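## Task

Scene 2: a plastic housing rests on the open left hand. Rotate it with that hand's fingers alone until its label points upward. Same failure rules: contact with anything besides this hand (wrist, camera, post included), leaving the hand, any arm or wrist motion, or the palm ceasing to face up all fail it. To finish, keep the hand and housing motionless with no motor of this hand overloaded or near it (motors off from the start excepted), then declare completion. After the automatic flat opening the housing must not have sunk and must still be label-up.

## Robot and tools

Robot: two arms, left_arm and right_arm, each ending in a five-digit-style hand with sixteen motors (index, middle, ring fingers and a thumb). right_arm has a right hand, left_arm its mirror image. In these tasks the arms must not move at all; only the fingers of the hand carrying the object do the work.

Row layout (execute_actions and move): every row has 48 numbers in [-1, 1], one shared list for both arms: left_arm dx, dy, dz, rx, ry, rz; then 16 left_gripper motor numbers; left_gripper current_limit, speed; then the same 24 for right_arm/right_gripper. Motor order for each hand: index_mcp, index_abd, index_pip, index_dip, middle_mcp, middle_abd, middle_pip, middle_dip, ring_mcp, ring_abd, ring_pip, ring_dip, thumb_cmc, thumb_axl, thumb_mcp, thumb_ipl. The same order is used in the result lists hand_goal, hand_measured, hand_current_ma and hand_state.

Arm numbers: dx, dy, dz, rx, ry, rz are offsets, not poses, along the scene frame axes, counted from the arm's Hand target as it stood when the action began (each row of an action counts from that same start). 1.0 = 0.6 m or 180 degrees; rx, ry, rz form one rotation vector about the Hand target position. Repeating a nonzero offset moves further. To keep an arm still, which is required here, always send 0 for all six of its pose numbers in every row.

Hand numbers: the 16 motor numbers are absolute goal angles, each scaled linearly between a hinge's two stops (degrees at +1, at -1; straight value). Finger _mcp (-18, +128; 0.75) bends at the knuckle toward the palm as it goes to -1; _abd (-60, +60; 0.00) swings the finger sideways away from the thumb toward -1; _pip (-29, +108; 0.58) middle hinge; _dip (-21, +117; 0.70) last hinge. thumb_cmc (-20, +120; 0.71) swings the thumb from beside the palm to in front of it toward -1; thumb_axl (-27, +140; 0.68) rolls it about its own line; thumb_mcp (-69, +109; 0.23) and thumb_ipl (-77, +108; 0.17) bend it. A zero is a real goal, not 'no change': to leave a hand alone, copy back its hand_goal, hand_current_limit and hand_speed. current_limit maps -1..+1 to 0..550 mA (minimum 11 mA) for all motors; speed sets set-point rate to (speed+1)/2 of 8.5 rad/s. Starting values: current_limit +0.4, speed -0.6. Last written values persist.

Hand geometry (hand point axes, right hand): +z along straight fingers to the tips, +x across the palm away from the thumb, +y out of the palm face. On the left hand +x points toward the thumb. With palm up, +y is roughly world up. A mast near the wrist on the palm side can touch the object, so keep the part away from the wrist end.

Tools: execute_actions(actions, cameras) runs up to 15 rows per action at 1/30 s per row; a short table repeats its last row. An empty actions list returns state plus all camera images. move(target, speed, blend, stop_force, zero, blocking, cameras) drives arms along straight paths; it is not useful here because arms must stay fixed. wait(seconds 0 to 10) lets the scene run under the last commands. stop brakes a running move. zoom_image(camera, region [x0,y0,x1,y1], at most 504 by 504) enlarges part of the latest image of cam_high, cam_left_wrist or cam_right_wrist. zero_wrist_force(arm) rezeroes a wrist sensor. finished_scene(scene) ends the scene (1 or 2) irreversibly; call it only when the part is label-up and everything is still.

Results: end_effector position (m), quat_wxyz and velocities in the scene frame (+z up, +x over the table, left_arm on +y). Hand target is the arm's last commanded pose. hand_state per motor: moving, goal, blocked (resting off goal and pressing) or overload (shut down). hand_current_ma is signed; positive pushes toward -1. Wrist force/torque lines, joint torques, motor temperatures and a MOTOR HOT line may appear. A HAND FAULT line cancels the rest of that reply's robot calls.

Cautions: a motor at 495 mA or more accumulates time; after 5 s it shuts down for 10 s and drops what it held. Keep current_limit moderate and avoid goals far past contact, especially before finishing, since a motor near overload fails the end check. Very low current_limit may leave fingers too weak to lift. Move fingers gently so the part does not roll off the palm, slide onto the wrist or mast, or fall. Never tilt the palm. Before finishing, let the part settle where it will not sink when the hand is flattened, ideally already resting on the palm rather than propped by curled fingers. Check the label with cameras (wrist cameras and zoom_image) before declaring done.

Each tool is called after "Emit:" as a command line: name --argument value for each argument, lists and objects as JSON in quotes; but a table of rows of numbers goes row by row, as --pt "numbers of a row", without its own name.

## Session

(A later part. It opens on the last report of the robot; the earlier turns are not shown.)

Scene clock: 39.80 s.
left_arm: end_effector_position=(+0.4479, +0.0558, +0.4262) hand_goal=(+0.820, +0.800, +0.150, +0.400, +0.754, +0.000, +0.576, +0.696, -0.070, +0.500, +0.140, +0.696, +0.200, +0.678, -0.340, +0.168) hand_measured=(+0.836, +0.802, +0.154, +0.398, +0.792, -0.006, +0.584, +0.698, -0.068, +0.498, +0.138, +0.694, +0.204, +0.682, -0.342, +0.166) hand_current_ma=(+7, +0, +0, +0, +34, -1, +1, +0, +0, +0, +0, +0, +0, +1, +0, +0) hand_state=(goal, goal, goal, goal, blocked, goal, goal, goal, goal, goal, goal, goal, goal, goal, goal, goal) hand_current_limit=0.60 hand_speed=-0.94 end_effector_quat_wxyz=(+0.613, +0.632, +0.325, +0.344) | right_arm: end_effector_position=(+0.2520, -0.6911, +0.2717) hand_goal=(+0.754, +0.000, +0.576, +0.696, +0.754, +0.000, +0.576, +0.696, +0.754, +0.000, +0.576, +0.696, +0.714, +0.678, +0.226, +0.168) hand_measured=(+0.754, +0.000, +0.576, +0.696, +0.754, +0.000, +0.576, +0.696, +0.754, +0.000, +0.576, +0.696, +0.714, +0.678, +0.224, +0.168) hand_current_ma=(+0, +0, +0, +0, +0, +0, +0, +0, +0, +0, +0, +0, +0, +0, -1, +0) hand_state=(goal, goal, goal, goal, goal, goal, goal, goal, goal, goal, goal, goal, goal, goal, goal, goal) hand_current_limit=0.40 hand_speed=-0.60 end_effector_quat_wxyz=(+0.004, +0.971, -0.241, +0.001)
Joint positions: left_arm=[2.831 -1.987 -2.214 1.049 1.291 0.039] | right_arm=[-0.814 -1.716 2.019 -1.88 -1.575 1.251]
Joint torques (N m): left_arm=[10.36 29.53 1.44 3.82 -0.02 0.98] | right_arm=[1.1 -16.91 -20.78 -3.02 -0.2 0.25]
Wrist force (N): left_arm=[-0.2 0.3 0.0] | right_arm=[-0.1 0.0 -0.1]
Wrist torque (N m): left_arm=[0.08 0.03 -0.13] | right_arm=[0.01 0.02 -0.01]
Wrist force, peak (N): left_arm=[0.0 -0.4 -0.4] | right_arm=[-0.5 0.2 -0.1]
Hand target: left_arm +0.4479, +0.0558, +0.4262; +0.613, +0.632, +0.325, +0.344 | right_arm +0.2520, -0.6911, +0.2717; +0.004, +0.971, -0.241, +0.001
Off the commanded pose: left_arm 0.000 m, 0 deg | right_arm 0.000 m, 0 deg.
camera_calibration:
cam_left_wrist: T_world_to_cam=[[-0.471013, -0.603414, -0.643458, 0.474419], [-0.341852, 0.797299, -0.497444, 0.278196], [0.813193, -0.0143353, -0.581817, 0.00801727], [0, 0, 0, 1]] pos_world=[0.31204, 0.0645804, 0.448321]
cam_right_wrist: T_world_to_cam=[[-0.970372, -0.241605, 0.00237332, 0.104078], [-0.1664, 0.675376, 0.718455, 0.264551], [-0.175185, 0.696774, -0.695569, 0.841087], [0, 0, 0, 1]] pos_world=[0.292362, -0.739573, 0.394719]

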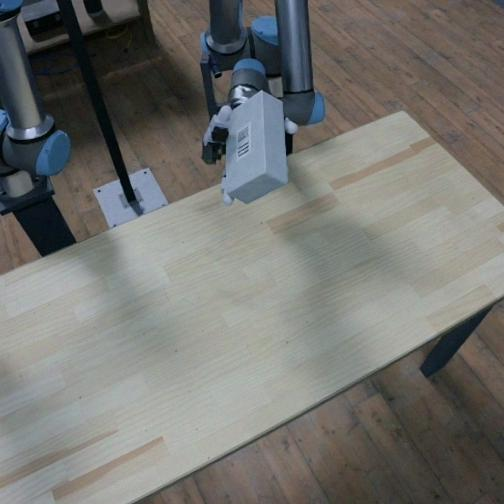

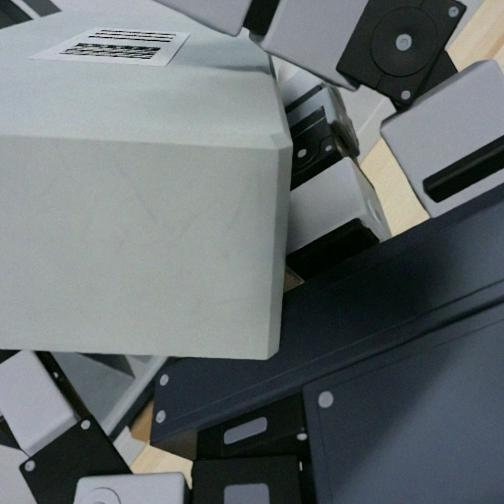

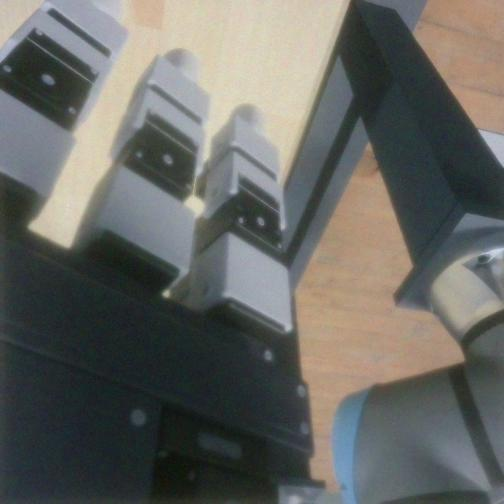

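Emit:
execute_actions --actions '[[[0,0,0,0,0,0,0.81,0.8,0.3,0.5,0.754,0,0.576,0.696,-0.07,0.5,0.139,0.696,0.35,0.678,-0.34,0.168,0.6,-0.95,0,0,0,0,0,0,0.754,0,0.576,0.696,0.754,0,0.576,0.696,0.754,0,0.576,0.696,0.714,0.678,0.226,0.168,0.4,-0.6]],[[0,0,0,0,0,0,0.79,0.8,0.45,0.6,0.754,0,0.576,0.696,-0.07,0.5,0.139,0.696,0.5,0.678,-0.34,0.168,0.6,-0.95,0,0,0,0,0,0,0.754,0,0.576,0.696,0.754,0,0.576,0.696,0.754,0,0.576,0.696,0.714,0.678,0.226,0.168,0.4,-0.6]]]' --cameras '["all"]'

Emit:
zoom_image --camera "cam_high" --region '[150, 30, 330, 210]'

Scene clock: 42.23 s.
left_arm: end_effector_position=(+0.4479, +0.0558, +0.4262) hand_goal=(+0.790, +0.800, +0.450, +0.600, +0.754, +0.000, +0.576, +0.696, -0.070, +0.500, +0.140, +0.696, +0.500, +0.678, -0.340, +0.168) hand_measured=(+0.836, +0.800, +0.458, +0.602, +0.780, -0.004, +0.584, +0.698, -0.068, +0.498, +0.138, +0.694, +0.506, +0.682, -0.342, +0.166) hand_current_ma=(+47, +0, +2, +0, +15, +0, +1, +0, +0, +0, +0, +0, +1, +1, +0, +0) hand_state=(blocked, goal, goal, goal, blocked, goal, goal, goal, goal, goal, goal, goal, goal, goal, goal, goal) hand_current_limit=0.60 hand_speed=-0.95 end_effector_quat_wxyz=(+0.613, +0.632, +0.325, +0.344) | right_arm: end_effector_position=(+0.2520, -0.6911, +0.2717) hand_goal=(+0.754, +0.000, +0.576, +0.696, +0.754, +0.000, +0.576, +0.696, +0.754, +0.000, +0.576, +0.696, +0.714, +0.678, +0.226, +0.168) hand_measured=(+0.754, +0.000, +0.576, +0.696, +0.754, +0.000, +0.576, +0.696, +0.754, +0.000, +0.576, +0.696, +0.714, +0.678, +0.224, +0.168) hand_current_ma=(+0, +0, +0, +0, +0, +0, +0, +0, +0, +0, +0, +0, +0, +0, -1, +0) hand_state=(goal, goal, goal, goal, goal, goal, goal, goal, goal, goal, goal, goal, goal, goal, goal, goal) hand_current_limit=0.40 hand_speed=-0.60 end_effector_quat_wxyz=(+0.004, +0.971, -0.241, +0.001)
Joint positions: left_arm=[2.831 -1.987 -2.214 1.049 1.291 0.039] | right_arm=[-0.814 -1.716 2.019 -1.88 -1.575 1.251]
Joint torques (N m): left_arm=[10.9 29.89 1.23 3.65 -2.12 1.1] | right_arm=[0.86 -16.73 -21.23 -2.99 -0.27 0.27]
Wrist force (N): left_arm=[-0.2 0.0 -0.1] | right_arm=[-0.1 -0.2 -0.1]
Wrist torque (N m): left_arm=[0.06 0.02 -0.16] | right_arm=[-0.02 0.01 -0.01]
Wrist force, peak (N): left_arm=[-0.4 -0.1 -0.2] | right_arm=[-0.5 0.1 0.0]
Hand target: left_arm +0.4479, +0.0558, +0.4262; +0.613, +0.632, +0.325, +0.344 | right_arm +0.2520, -0.6911, +0.2717; +0.004, +0.971, -0.241, +0.001
Off the commanded pose: left_arm 0.000 m, 0 deg | right_arm 0.000 m, 0 deg.
camera_calibration:
cam_left_wrist: T_world_to_cam=[[-0.471013, -0.603414, -0.643458, 0.474419], [-0.341852, 0.797299, -0.497444, 0.278196], [0.813193, -0.0143353, -0.581817, 0.00801727], [0, 0, 0, 1]] pos_world=[0.31204, 0.0645804, 0.448321]
cam_right_wrist: T_world_to_cam=[[-0.970372, -0.241605, 0.00237332, 0.104078], [-0.1664, 0.675376, 0.718455, 0.264551], [-0.175185, 0.696774, -0.695569, 0.841087], [0, 0, 0, 1]] pos_world=[0.292362, -0.739573, 0.394719]

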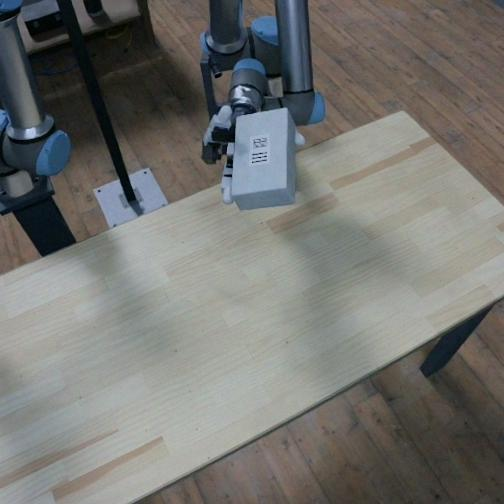

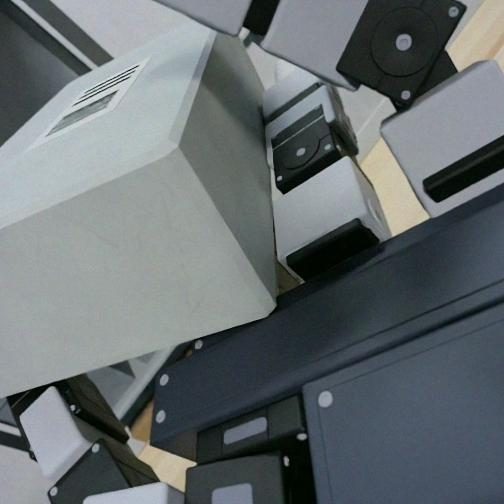

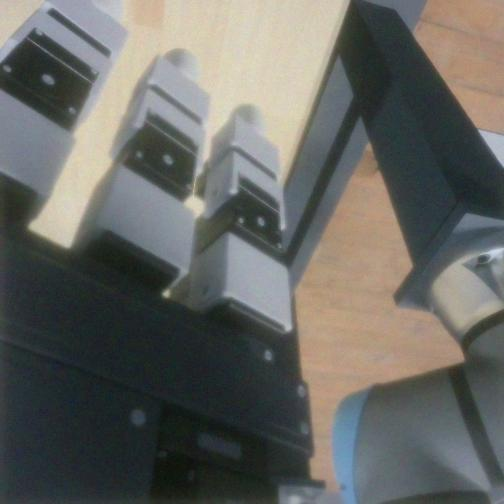

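Scaled by 2.800 from the camera's 504x504 image, which has a finer 720x720 frame.

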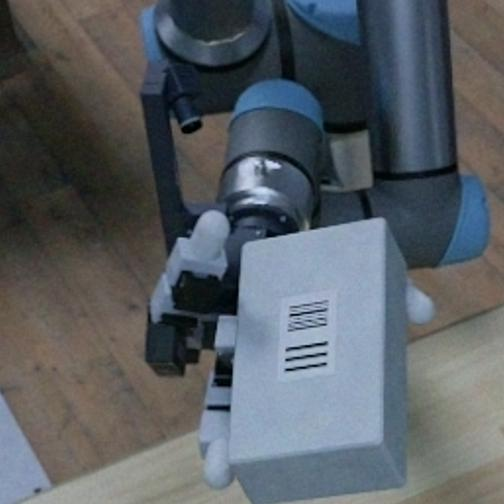

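Emit:
execute_actions --actions '[[[0,0,0,0,0,0,0.75,0.8,0.576,0.696,0.754,0,0.576,0.696,-0.07,0.0,0.139,0.696,0.62,0.678,-0.34,0.168,0.75,-0.94,0,0,0,0,0,0,0.754,0,0.576,0.696,0.754,0,0.576,0.696,0.754,0,0.576,0.696,0.714,0.678,0.226,0.168,0.4,-0.6]],[[0,0,0,0,0,0,0.72,0.8,0.576,0.696,0.79,0,0.576,0.696,-0.07,-0.3,0.139,0.696,0.68,0.678,-0.34,0.168,0.75,-0.94,0,0,0,0,0,0,0.754,0,0.576,0.696,0.754,0,0.576,0.696,0.754,0,0.576,0.696,0.714,0.678,0.226,0.168,0.4,-0.6]]]' --cameras '["all"]'

Emit:
zoom_image --camera "cam_high" --region '[150, 30, 330, 210]'

Scene clock: 46.60 s.
left_arm: end_effector_position=(+0.4479, +0.0558, +0.4262) hand_goal=(+0.720, +0.800, +0.576, +0.696, +0.790, +0.000, +0.576, +0.696, -0.070, -0.300, +0.140, +0.696, +0.680, +0.678, -0.340, +0.168) hand_measured=(+0.784, +0.800, +0.582, +0.696, +0.798, -0.004, +0.584, +0.698, -0.068, -0.298, +0.138, +0.694, +0.686, +0.682, -0.342, +0.166) hand_current_ma=(+84, +0, +1, +0, +2, +0, +1, +0, +0, +0, +0, +0, +1, +1, +0, +0) hand_state=(blocked, goal, goal, goal, goal, goal, goal, goal, goal, goal, goal, goal, goal, goal, goal, goal) hand_current_limit=0.75 hand_speed=-0.94 end_effector_quat_wxyz=(+0.613, +0.632, +0.325, +0.344) | right_arm: end_effector_position=(+0.2520, -0.6911, +0.2717) hand_goal=(+0.754, +0.000, +0.576, +0.696, +0.754, +0.000, +0.576, +0.696, +0.754, +0.000, +0.576, +0.696, +0.714, +0.678, +0.226, +0.168) hand_measured=(+0.754, +0.000, +0.576, +0.696, +0.754, +0.000, +0.576, +0.696, +0.754, +0.000, +0.576, +0.696, +0.714, +0.678, +0.224, +0.168) hand_current_ma=(+0, +0, +0, +0, +0, +0, +0, +0, +0, +0, +0, +0, +0, +0, -1, +0) hand_state=(goal, goal, goal, goal, goal, goal, goal, goal, goal, goal, goal, goal, goal, goal, goal, goal) hand_current_limit=0.40 hand_speed=-0.60 end_effector_quat_wxyz=(+0.004, +0.971, -0.241, +0.001)
Joint positions: left_arm=[2.831 -1.987 -2.214 1.049 1.291 0.039] | right_arm=[-0.814 -1.716 2.019 -1.88 -1.575 1.251]
Joint torques (N m): left_arm=[9.38 29.43 1.42 3.29 -2.63 1] | right_arm=[1.34 -17.41 -21.59 -3.09 -0.28 0.23]
Wrist force (N): left_arm=[-0.2 -0.2 -0.2] | right_arm=[-0.1 -0.2 -0.1]
Wrist torque (N m): left_arm=[0.07 0.02 -0.14] | right_arm=[-0.01 0.02 -0.01]
Wrist force, peak (N): left_arm=[0.1 0.1 -0.5] | right_arm=[-0.5 -0.3 0.0]
Hand target: left_arm +0.4479, +0.0558, +0.4262; +0.613, +0.632, +0.325, +0.344 | right_arm +0.2520, -0.6911, +0.2717; +0.004, +0.971, -0.241, +0.001
Off the commanded pose: left_arm 0.000 m, 0 deg | right_arm 0.000 m, 0 deg.
camera_calibration:
cam_left_wrist: T_world_to_cam=[[-0.471013, -0.603414, -0.643458, 0.474419], [-0.341852, 0.797299, -0.497444, 0.278196], [0.813193, -0.0143353, -0.581817, 0.00801727], [0, 0, 0, 1]] pos_world=[0.31204, 0.0645804, 0.448321]
cam_right_wrist: T_world_to_cam=[[-0.970372, -0.241605, 0.00237332, 0.104078], [-0.1664, 0.675376, 0.718455, 0.264551], [-0.175185, 0.696774, -0.695569, 0.841087], [0, 0, 0, 1]] pos_world=[0.292362, -0.739573, 0.394719]

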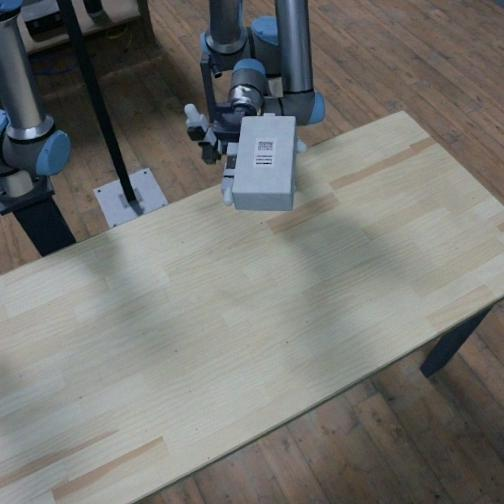

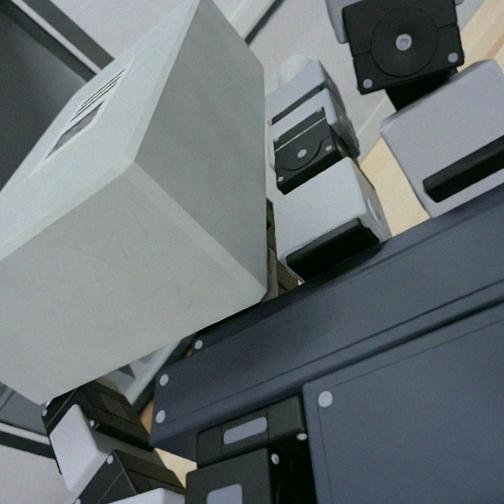

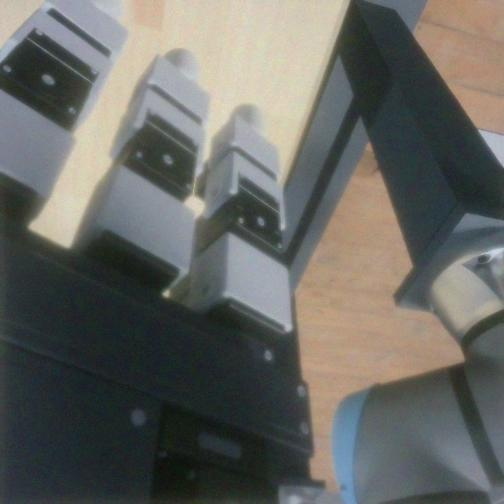

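Scaled by 2.800 from the camera's 504x504 image, which has a finer 720x720 frame.

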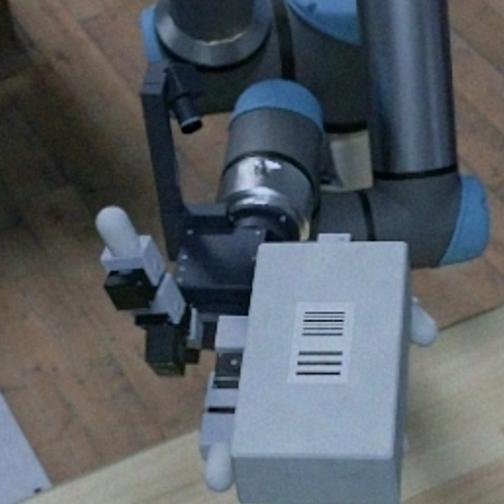

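Emit:
execute_actions --actions '[[[0,0,0,0,0,0,0.72,0.6,0.576,0.696,0.82,0,0.576,0.696,-0.07,-0.3,0.139,0.696,0.7,0.678,-0.34,0.168,0.75,-0.93,0,0,0,0,0,0,0.754,0,0.576,0.696,0.754,0,0.576,0.696,0.754,0,0.576,0.696,0.714,0.678,0.226,0.168,0.4,-0.6]],[[0,0,0,0,0,0,0.71,0.35,0.576,0.696,0.82,0,0.576,0.696,-0.07,-0.3,0.139,0.696,0.7,0.678,-0.34,0.168,0.75,-0.93,0,0,0,0,0,0,0.754,0,0.576,0.696,0.754,0,0.576,0.696,0.754,0,0.576,0.696,0.714,0.678,0.226,0.168,0.4,-0.6]]]' --cameras '["all"]'

Emit:
zoom_image --camera "cam_high" --region '[150, 30, 330, 210]'

Scene clock: 49.87 s.
left_arm: end_effector_position=(+0.4479, +0.0558, +0.4262) hand_goal=(+0.710, +0.350, +0.576, +0.696, +0.820, +0.000, +0.576, +0.696, -0.070, -0.300, +0.140, +0.696, +0.700, +0.678, -0.340, +0.168) hand_measured=(+0.774, +0.352, +0.584, +0.698, +0.828, -0.004, +0.584, +0.698, -0.068, -0.298, +0.138, +0.694, +0.706, +0.682, -0.342, +0.166) hand_current_ma=(+87, +0, +2, +0, +2, +0, +1, +0, +0, +0, +0, +0, +1, +1, +0, +0) hand_state=(blocked, goal, goal, goal, goal, goal, goal, goal, goal, goal, goal, goal, goal, goal, goal, goal) hand_current_limit=0.75 hand_speed=-0.93 end_effector_quat_wxyz=(+0.613, +0.632, +0.325, +0.344) | right_arm: end_effector_position=(+0.2520, -0.6911, +0.2717) hand_goal=(+0.754, +0.000, +0.576, +0.696, +0.754, +0.000, +0.576, +0.696, +0.754, +0.000, +0.576, +0.696, +0.714, +0.678, +0.226, +0.168) hand_measured=(+0.754, +0.000, +0.576, +0.696, +0.754, +0.000, +0.576, +0.696, +0.754, +0.000, +0.576, +0.696, +0.714, +0.678, +0.224, +0.168) hand_current_ma=(+0, +0, +0, +0, +0, +0, +0, +0, +0, +0, +0, +0, +0, +0, -1, +0) hand_state=(goal, goal, goal, goal, goal, goal, goal, goal, goal, goal, goal, goal, goal, goal, goal, goal) hand_current_limit=0.40 hand_speed=-0.60 end_effector_quat_wxyz=(+0.004, +0.971, -0.241, +0.001)
Joint positions: left_arm=[2.831 -1.987 -2.214 1.049 1.291 0.039] | right_arm=[-0.814 -1.716 2.019 -1.88 -1.575 1.251]
Joint torques (N m): left_arm=[9.1 29.46 1.59 3.2 -2.65 0.98] | right_arm=[0.85 -16.95 -21.82 -3.11 -0.27 0.21]
Wrist force (N): left_arm=[0.0 0.3 -0.1] | right_arm=[-0.1 0.1 -0.1]
Wrist torque (N m): left_arm=[0.13 -0.01 -0.10] | right_arm=[0.02 0.02 0.00]
Wrist force, peak (N): left_arm=[0.2 0.0 -0.5] | right_arm=[-0.5 0.0 -0.4]
Hand target: left_arm +0.4479, +0.0558, +0.4262; +0.613, +0.632, +0.325, +0.344 | right_arm +0.2520, -0.6911, +0.2717; +0.004, +0.971, -0.241, +0.001
Off the commanded pose: left_arm 0.000 m, 0 deg | right_arm 0.000 m, 0 deg.
camera_calibration:
cam_left_wrist: T_world_to_cam=[[-0.471013, -0.603414, -0.643458, 0.474419], [-0.341852, 0.797299, -0.497444, 0.278196], [0.813193, -0.0143353, -0.581817, 0.00801727], [0, 0, 0, 1]] pos_world=[0.31204, 0.0645804, 0.448321]
cam_right_wrist: T_world_to_cam=[[-0.970372, -0.241605, 0.00237332, 0.104078], [-0.1664, 0.675376, 0.718455, 0.264551], [-0.175185, 0.696774, -0.695569, 0.841087], [0, 0, 0, 1]] pos_world=[0.292362, -0.739573, 0.394719]

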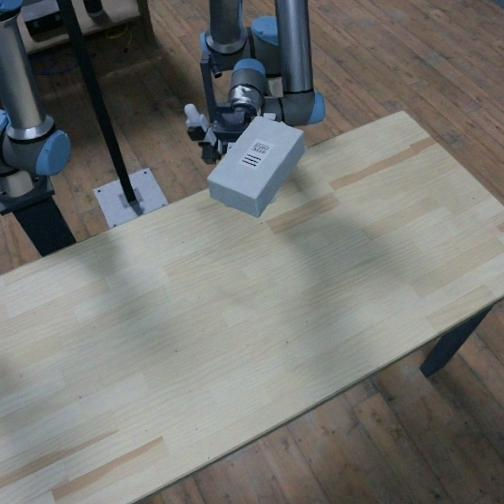

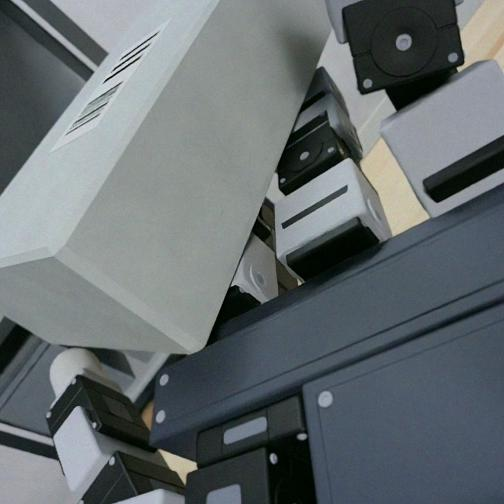

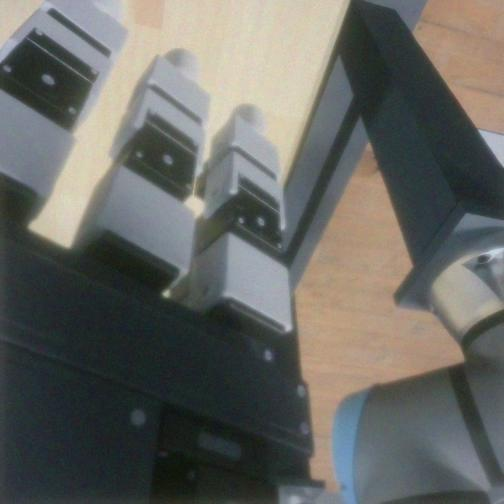

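Scaled by 2.800 from the camera's 504x504 image, which has a finer 720x720 frame.

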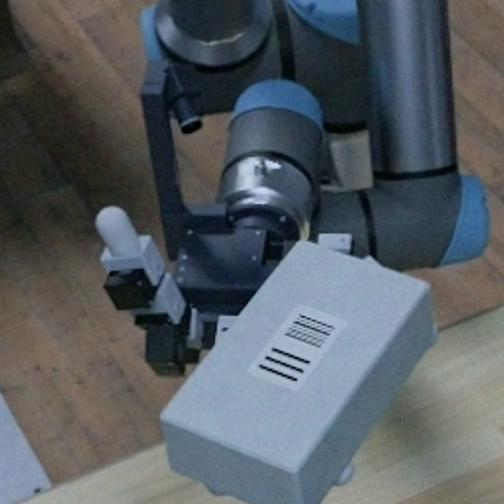

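Emit:
execute_actions --actions '[[[0,0,0,0,0,0,0.71,0.35,0.576,0.696,0.84,0.28,0.576,0.696,-0.07,-0.3,0.139,0.696,0.7,0.678,-0.34,0.168,0.75,-0.85,0,0,0,0,0,0,0.754,0,0.576,0.696,0.754,0,0.576,0.696,0.754,0,0.576,0.696,0.714,0.678,0.226,0.168,0.4,-0.6]],[[0,0,0,0,0,0,0.71,0.35,0.576,0.696,0.72,0.28,0.576,0.696,-0.07,-0.3,0.139,0.696,0.7,0.678,-0.34,0.168,0.75,-0.9,0,0,0,0,0,0,0.754,0,0.576,0.696,0.754,0,0.576,0.696,0.754,0,0.576,0.696,0.714,0.678,0.226,0.168,0.4,-0.6]],[[0,0,0,0,0,0,0.71,0.0,0.576,0.696,0.7,-0.25,0.576,0.696,-0.07,-0.6,0.139,0.696,0.7,0.678,-0.34,0.168,0.75,-0.93,0,0,0,0,0,0,0.754,0,0.576,0.696,0.754,0,0.576,0.696,0.754,0,0.576,0.696,0.714,0.678,0.226,0.168,0.4,-0.6]]]' --cameras '["all"]'

Emit:
zoom_image --camera "cam_high" --region '[150, 30, 330, 210]'

Scene clock: 54.17 s.
left_arm: end_effector_position=(+0.4479, +0.0558, +0.4262) hand_goal=(+0.710, +0.000, +0.576, +0.696, +0.700, -0.250, +0.576, +0.696, -0.070, -0.600, +0.140, +0.696, +0.700, +0.678, -0.340, +0.168) hand_measured=(+0.754, +0.000, +0.586, +0.698, +0.746, -0.242, +0.584, +0.698, -0.068, -0.600, +0.138, +0.694, +0.706, +0.682, -0.342, +0.166) hand_current_ma=(+44, +0, +2, +0, +45, +1, +2, +0, +0, +0, +0, +0, +1, +1, +0, +0) hand_state=(blocked, goal, goal, goal, blocked, goal, goal, goal, goal, goal, goal, goal, goal, goal, goal, goal) hand_current_limit=0.75 hand_speed=-0.93 end_effector_quat_wxyz=(+0.613, +0.632, +0.325, +0.344) | right_arm: end_effector_position=(+0.2520, -0.6911, +0.2717) hand_goal=(+0.754, +0.000, +0.576, +0.696, +0.754, +0.000, +0.576, +0.696, +0.754, +0.000, +0.576, +0.696, +0.714, +0.678, +0.226, +0.168) hand_measured=(+0.754, +0.000, +0.576, +0.696, +0.754, +0.000, +0.576, +0.696, +0.754, +0.000, +0.576, +0.696, +0.714, +0.678, +0.224, +0.168) hand_current_ma=(+0, +0, +0, +0, +0, +0, +0, +0, +0, +0, +0, +0, +0, +0, -1, +0) hand_state=(goal, goal, goal, goal, goal, goal, goal, goal, goal, goal, goal, goal, goal, goal, goal, goal) hand_current_limit=0.40 hand_speed=-0.60 end_effector_quat_wxyz=(+0.004, +0.971, -0.241, +0.001)
Joint positions: left_arm=[2.831 -1.987 -2.214 1.049 1.291 0.039] | right_arm=[-0.814 -1.716 2.019 -1.88 -1.575 1.251]
Joint torques (N m): left_arm=[8.97 29.79 1.52 2.72 -2.6 0.89] | right_arm=[0.93 -17.74 -22.05 -3.15 -0.37 0.25]
Wrist force (N): left_arm=[0.0 0.1 -0.1] | right_arm=[-0.2 0.1 -0.1]
Wrist torque (N m): left_arm=[0.13 0.00 -0.03] | right_arm=[0.02 0.02 -0.01]
Wrist force, peak (N): left_arm=[-0.1 0.0 -0.5] | right_arm=[-0.4 0.2 -0.2]
Hand target: left_arm +0.4479, +0.0558, +0.4262; +0.613, +0.632, +0.325, +0.344 | right_arm +0.2520, -0.6911, +0.2717; +0.004, +0.971, -0.241, +0.001
Off the commanded pose: left_arm 0.000 m, 0 deg | right_arm 0.000 m, 0 deg.
camera_calibration:
cam_left_wrist: T_world_to_cam=[[-0.471013, -0.603414, -0.643458, 0.474419], [-0.341852, 0.797299, -0.497444, 0.278196], [0.813193, -0.0143353, -0.581817, 0.00801727], [0, 0, 0, 1]] pos_world=[0.31204, 0.0645804, 0.448321]
cam_right_wrist: T_world_to_cam=[[-0.970372, -0.241605, 0.00237332, 0.104078], [-0.1664, 0.675376, 0.718455, 0.264551], [-0.175185, 0.696774, -0.695569, 0.841087], [0, 0, 0, 1]] pos_world=[0.292362, -0.739573, 0.394719]

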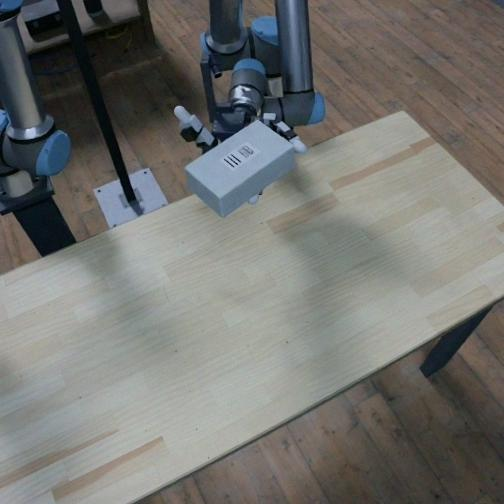

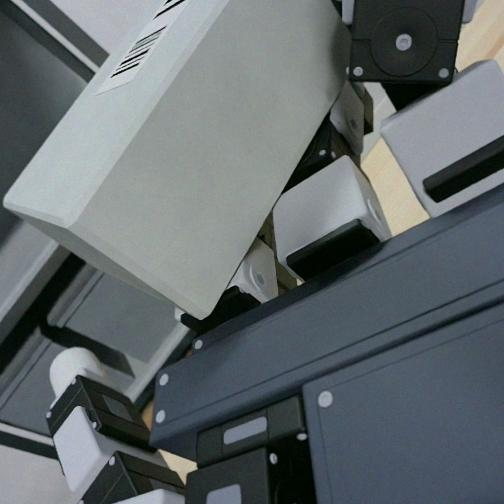

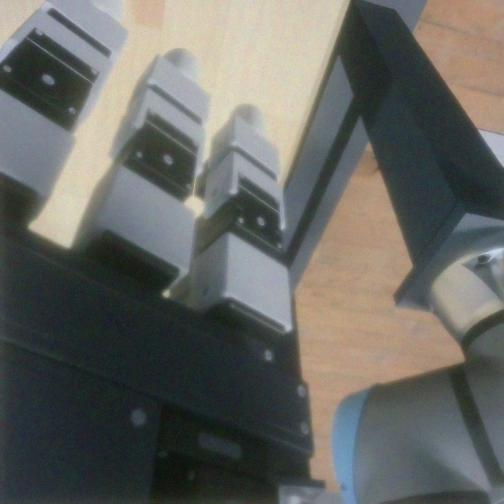

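Scaled by 2.800 from the camera's 504x504 image, which has a finer 720x720 frame.

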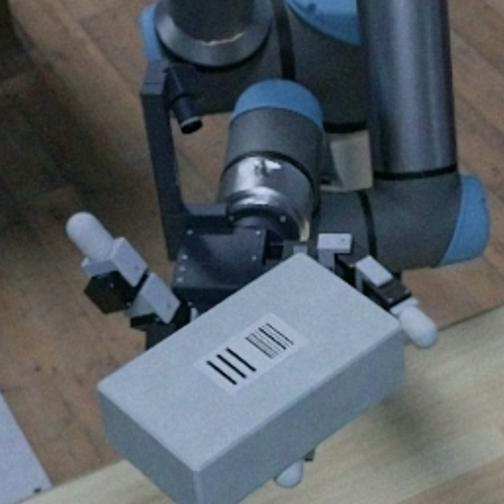

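Emit:
execute_actions --actions '[[[0,0,0,0,0,0,0.71,0.0,0.576,0.696,0.71,-0.25,0.576,0.696,-0.07,-1.0,0.576,0.696,0.74,0.678,0.226,0.168,0.75,-0.75,0,0,0,0,0,0,0.754,0,0.576,0.696,0.754,0,0.576,0.696,0.754,0,0.576,0.696,0.714,0.678,0.226,0.168,0.4,-0.6]],[[0,0,0,0,0,0,0.71,0.0,0.576,0.696,0.71,-0.25,0.576,0.696,0.86,-1.0,0.576,0.696,0.74,0.678,0.226,0.168,0.75,-0.7,0,0,0,0,0,0,0.754,0,0.576,0.696,0.754,0,0.576,0.696,0.754,0,0.576,0.696,0.714,0.678,0.226,0.168,0.4,-0.6]],[[0,0,0,0,0,0,0.71,0.0,0.576,0.696,0.71,-0.25,0.576,0.696,0.86,-1.0,0.576,0.696,0.714,0.678,0.226,0.168,0.75,-0.7,0,0,0,0,0,0,0.754,0,0.576,0.696,0.754,0,0.576,0.696,0.754,0,0.576,0.696,0.714,0.678,0.226,0.168,0.4,-0.6]],[[0,0,0,0,0,0,0.71,0.0,0.576,0.696,0.71,-0.25,0.576,0.696,0.86,-1.0,0.576,0.696,0.714,0.678,0.226,0.168,0.75,-0.7,0,0,0,0,0,0,0.754,0,0.576,0.696,0.754,0,0.576,0.696,0.754,0,0.576,0.696,0.714,0.678,0.226,0.168,0.4,-0.6]],[[0,0,0,0,0,0,0.71,0.0,0.576,0.696,0.71,-0.25,0.576,0.696,0.86,-0.15,0.576,0.696,0.714,0.678,0.226,0.168,0.75,-0.8,0,0,0,0,0,0,0.754,0,0.576,0.696,0.754,0,0.576,0.696,0.754,0,0.576,0.696,0.714,0.678,0.226,0.168,0.4,-0.6]]]' --cameras '["all"]'

Emit:
zoom_image --camera "cam_high" --region '[150, 30, 330, 210]'

Scene clock: 58.70 s.
left_arm: end_effector_position=(+0.4479, +0.0558, +0.4262) hand_goal=(+0.710, +0.000, +0.576, +0.696, +0.710, -0.250, +0.576, +0.696, +0.860, -0.150, +0.576, +0.696, +0.714, +0.678, +0.226, +0.168) hand_measured=(+0.754, +0.000, +0.586, +0.698, +0.746, -0.242, +0.588, +0.698, +0.866, -0.152, +0.576, +0.694, +0.736, +0.680, +0.224, +0.166) hand_current_ma=(+42, +0, +2, +0, +29, +1, +3, +0, +1, +0, +0, +0, +11, +0, +0, +0) hand_state=(blocked, goal, goal, goal, blocked, goal, goal, goal, goal, goal, goal, goal, blocked, goal, goal, goal) hand_current_limit=0.75 hand_speed=-0.80 end_effector_quat_wxyz=(+0.613, +0.632, +0.325, +0.344) | right_arm: end_effector_position=(+0.2520, -0.6911, +0.2717) hand_goal=(+0.754, +0.000, +0.576, +0.696, +0.754, +0.000, +0.576, +0.696, +0.754, +0.000, +0.576, +0.696, +0.714, +0.678, +0.226, +0.168) hand_measured=(+0.754, +0.000, +0.576, +0.696, +0.754, +0.000, +0.576, +0.696, +0.754, +0.000, +0.576, +0.696, +0.714, +0.678, +0.224, +0.168) hand_current_ma=(+0, +0, +0, +0, +0, +0, +0, +0, +0, +0, +0, +0, +0, +0, -1, +0) hand_state=(goal, goal, goal, goal, goal, goal, goal, goal, goal, goal, goal, goal, goal, goal, goal, goal) hand_current_limit=0.40 hand_speed=-0.60 end_effector_quat_wxyz=(+0.004, +0.971, -0.241, +0.001)
Joint positions: left_arm=[2.831 -1.987 -2.214 1.049 1.291 0.039] | right_arm=[-0.814 -1.716 2.019 -1.88 -1.575 1.251]
Joint torques (N m): left_arm=[7.72 29.58 1.88 2.39 -2.48 0.75] | right_arm=[1.68 -17.43 -22 -3.21 -0.39 0.31]
Wrist force (N): left_arm=[0.0 0.0 0.0] | right_arm=[-0.1 -0.3 -0.3]
Wrist torque (N m): left_arm=[0.12 -0.01 -0.05] | right_arm=[-0.01 0.02 -0.01]
Wrist force, peak (N): left_arm=[0.1 -0.1 -0.6] | right_arm=[-0.4 0.1 -0.3]
Hand target: left_arm +0.4479, +0.0558, +0.4262; +0.613, +0.632, +0.325, +0.344 | right_arm +0.2520, -0.6911, +0.2717; +0.004, +0.971, -0.241, +0.001
Off the commanded pose: left_arm 0.000 m, 0 deg | right_arm 0.000 m, 0 deg.
camera_calibration:
cam_left_wrist: T_world_to_cam=[[-0.471013, -0.603414, -0.643458, 0.474419], [-0.341852, 0.797299, -0.497444, 0.278196], [0.813193, -0.0143353, -0.581817, 0.00801727], [0, 0, 0, 1]] pos_world=[0.31204, 0.0645804, 0.448321]
cam_right_wrist: T_world_to_cam=[[-0.970372, -0.241605, 0.00237332, 0.104078], [-0.1664, 0.675376, 0.718455, 0.264551], [-0.175185, 0.696774, -0.695569, 0.841087], [0, 0, 0, 1]] pos_world=[0.292362, -0.739573, 0.394719]

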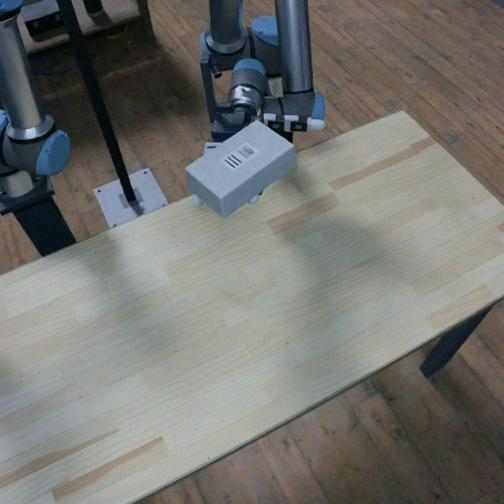

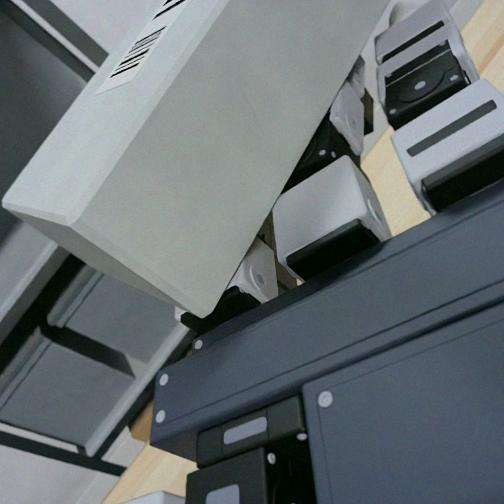

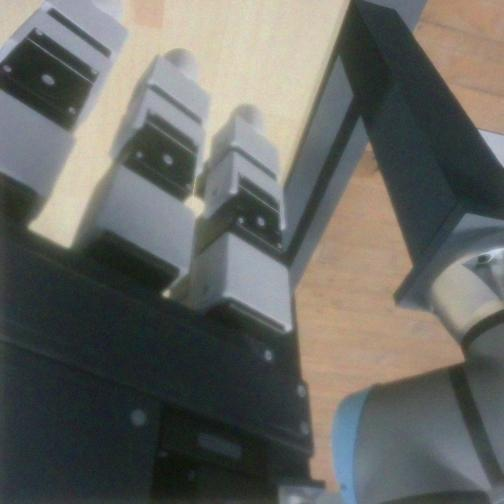

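Scaled by 2.800 from the camera's 504x504 image, which has a finer 720x720 frame.

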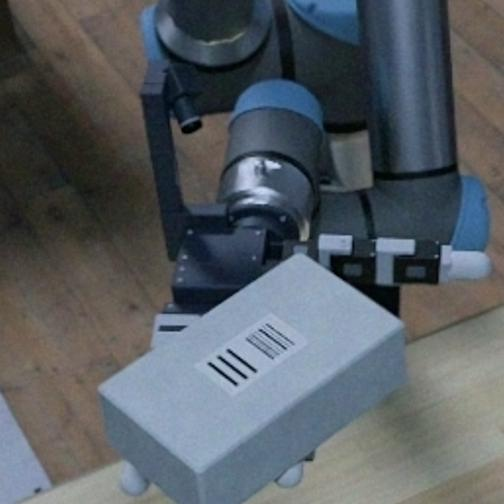

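Emit:
execute_actions --actions '[[[0,0,0,0,0,0,0.71,0.0,0.576,0.696,0.71,-0.25,0.576,0.696,0.72,-0.15,0.576,0.696,0.714,0.678,0.226,0.168,0.75,-0.85,0,0,0,0,0,0,0.754,0,0.576,0.696,0.754,0,0.576,0.696,0.754,0,0.576,0.696,0.714,0.678,0.226,0.168,0.4,-0.6]],[[0,0,0,0,0,0,0.72,0.0,0.576,0.696,0.85,-0.25,0.576,0.696,0.72,-0.15,0.576,0.696,0.714,0.678,0.226,0.168,0.75,-0.85,0,0,0,0,0,0,0.754,0,0.576,0.696,0.754,0,0.576,0.696,0.754,0,0.576,0.696,0.714,0.678,0.226,0.168,0.4,-0.6]],[[0,0,0,0,0,0,0.72,0.0,0.576,0.696,0.85,0,0.576,0.696,0.72,-0.15,0.576,0.696,0.714,0.678,0.226,0.168,0.75,-0.85,0,0,0,0,0,0,0.754,0,0.576,0.696,0.754,0,0.576,0.696,0.754,0,0.576,0.696,0.714,0.678,0.226,0.168,0.4,-0.6]],[[0,0,0,0,0,0,0.73,0.0,0.576,0.696,0.73,0,0.576,0.696,0.72,-0.15,0.576,0.696,0.714,0.678,0.226,0.168,0.75,-0.9,0,0,0,0,0,0,0.754,0,0.576,0.696,0.754,0,0.576,0.696,0.754,0,0.576,0.696,0.714,0.678,0.226,0.168,0.4,-0.6]],[[0,0,0,0,0,0,0.73,0.0,0.576,0.696,0.73,0,0.576,0.696,0.84,-0.15,0.576,0.696,0.714,0.678,0.226,0.168,0.75,-0.85,0,0,0,0,0,0,0.754,0,0.576,0.696,0.754,0,0.576,0.696,0.754,0,0.576,0.696,0.714,0.678,0.226,0.168,0.4,-0.6]],[[0,0,0,0,0,0,0.754,0.0,0.576,0.696,0.754,0,0.576,0.696,0.84,0,0.576,0.696,0.714,0.678,0.226,0.168,0.75,-0.9,0,0,0,0,0,0,0.754,0,0.576,0.696,0.754,0,0.576,0.696,0.754,0,0.576,0.696,0.714,0.678,0.226,0.168,0.4,-0.6]],[[0,0,0,0,0,0,0.754,0.0,0.576,0.696,0.754,0,0.576,0.696,0.754,0,0.576,0.696,0.714,0.678,0.226,0.168,0.75,-0.9,0,0,0,0,0,0,0.754,0,0.576,0.696,0.754,0,0.576,0.696,0.754,0,0.576,0.696,0.714,0.678,0.226,0.168,0.4,-0.6]]]' --cameras '["all"]'

Emit:
zoom_image --camera "cam_high" --region '[150, 30, 330, 210]'

Scene clock: 63.00 s.
left_arm: end_effector_position=(+0.4479, +0.0558, +0.4262) hand_goal=(+0.754, +0.000, +0.576, +0.696, +0.754, +0.000, +0.576, +0.696, +0.754, +0.000, +0.576, +0.696, +0.714, +0.678, +0.226, +0.168) hand_measured=(+0.776, +0.000, +0.586, +0.698, +0.776, -0.004, +0.584, +0.698, +0.778, -0.004, +0.582, +0.696, +0.736, +0.680, +0.224, +0.166) hand_current_ma=(+12, +0, +2, +0, +12, +0, +2, +0, +14, +0, +1, +0, +11, +0, +0, +0) hand_state=(blocked, goal, goal, goal, blocked, goal, goal, goal, blocked, goal, goal, goal, blocked, goal, goal, goal) hand_current_limit=0.75 hand_speed=-0.90 end_effector_quat_wxyz=(+0.613, +0.632, +0.325, +0.344) | right_arm: end_effector_position=(+0.2520, -0.6911, +0.2717) hand_goal=(+0.754, +0.000, +0.576, +0.696, +0.754, +0.000, +0.576, +0.696, +0.754, +0.000, +0.576, +0.696, +0.714, +0.678, +0.226, +0.168) hand_measured=(+0.754, +0.000, +0.576, +0.696, +0.754, +0.000, +0.576, +0.696, +0.754, +0.000, +0.576, +0.696, +0.714, +0.678, +0.224, +0.168) hand_current_ma=(+0, +0, +0, +0, +0, +0, +0, +0, +0, +0, +0, +0, +0, +0, -1, +0) hand_state=(goal, goal, goal, goal, goal, goal, goal, goal, goal, goal, goal, goal, goal, goal, goal, goal) hand_current_limit=0.40 hand_speed=-0.60 end_effector_quat_wxyz=(+0.004, +0.971, -0.241, +0.001)
Joint positions: left_arm=[2.831 -1.987 -2.214 1.049 1.291 0.039] | right_arm=[-0.814 -1.716 2.019 -1.88 -1.575 1.251]
Joint torques (N m): left_arm=[7.58 29.56 2.77 2.04 -2.37 0.71] | right_arm=[0.26 -17.64 -22.25 -3.17 -0.38 0.44]
Wrist force (N): left_arm=[-0.2 -0.1 -0.1] | right_arm=[-0.2 0.0 -0.3]
Wrist torque (N m): left_arm=[0.11 0.02 -0.08] | right_arm=[0.02 0.03 -0.01]
Wrist force, peak (N): left_arm=[-0.3 -0.2 -0.4] | right_arm=[-0.2 0.2 -0.4]
Hand target: left_arm +0.4479, +0.0558, +0.4262; +0.613, +0.632, +0.325, +0.344 | right_arm +0.2520, -0.6911, +0.2717; +0.004, +0.971, -0.241, +0.001
Off the commanded pose: left_arm 0.000 m, 0 deg | right_arm 0.000 m, 0 deg.
camera_calibration:
cam_left_wrist: T_world_to_cam=[[-0.471013, -0.603414, -0.643458, 0.474419], [-0.341852, 0.797299, -0.497444, 0.278196], [0.813193, -0.0143353, -0.581817, 0.00801727], [0, 0, 0, 1]] pos_world=[0.31204, 0.0645804, 0.448321]
cam_right_wrist: T_world_to_cam=[[-0.970372, -0.241605, 0.00237332, 0.104078], [-0.1664, 0.675376, 0.718455, 0.264551], [-0.175185, 0.696774, -0.695569, 0.841087], [0, 0, 0, 1]] pos_world=[0.292362, -0.739573, 0.394719]

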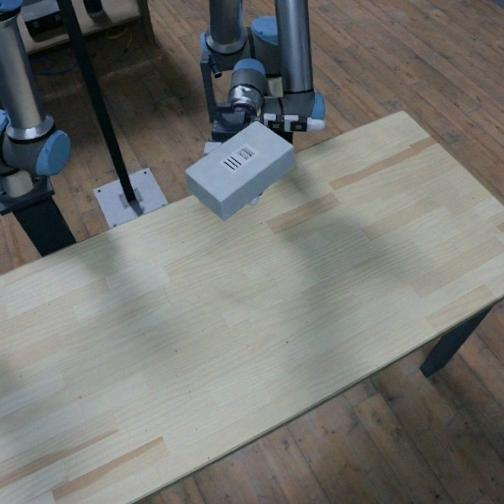

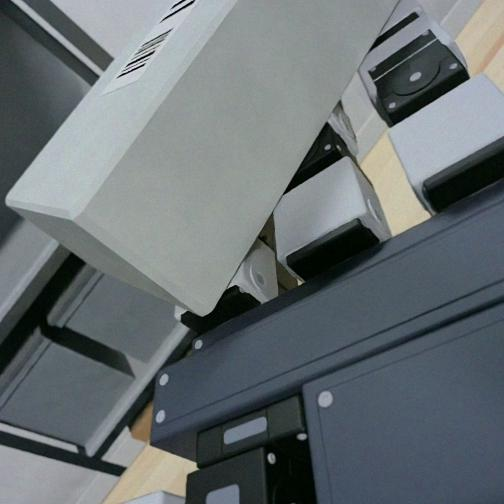

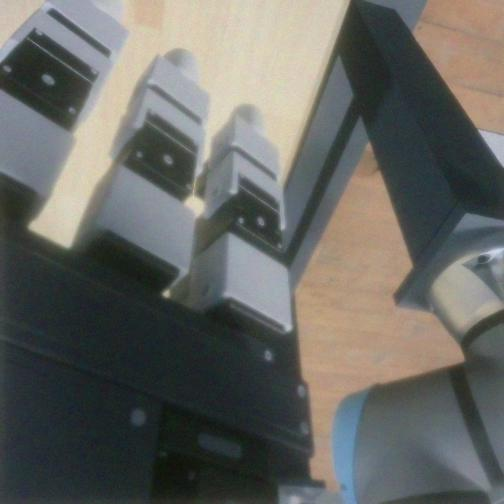

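Scaled by 2.800 from the camera's 504x504 image, which has a finer 720x720 frame.

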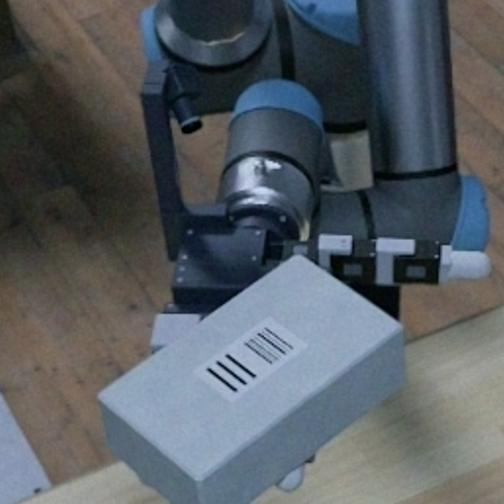

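Emit:
finished_scene --scene 2

The scene is finished: the task was done.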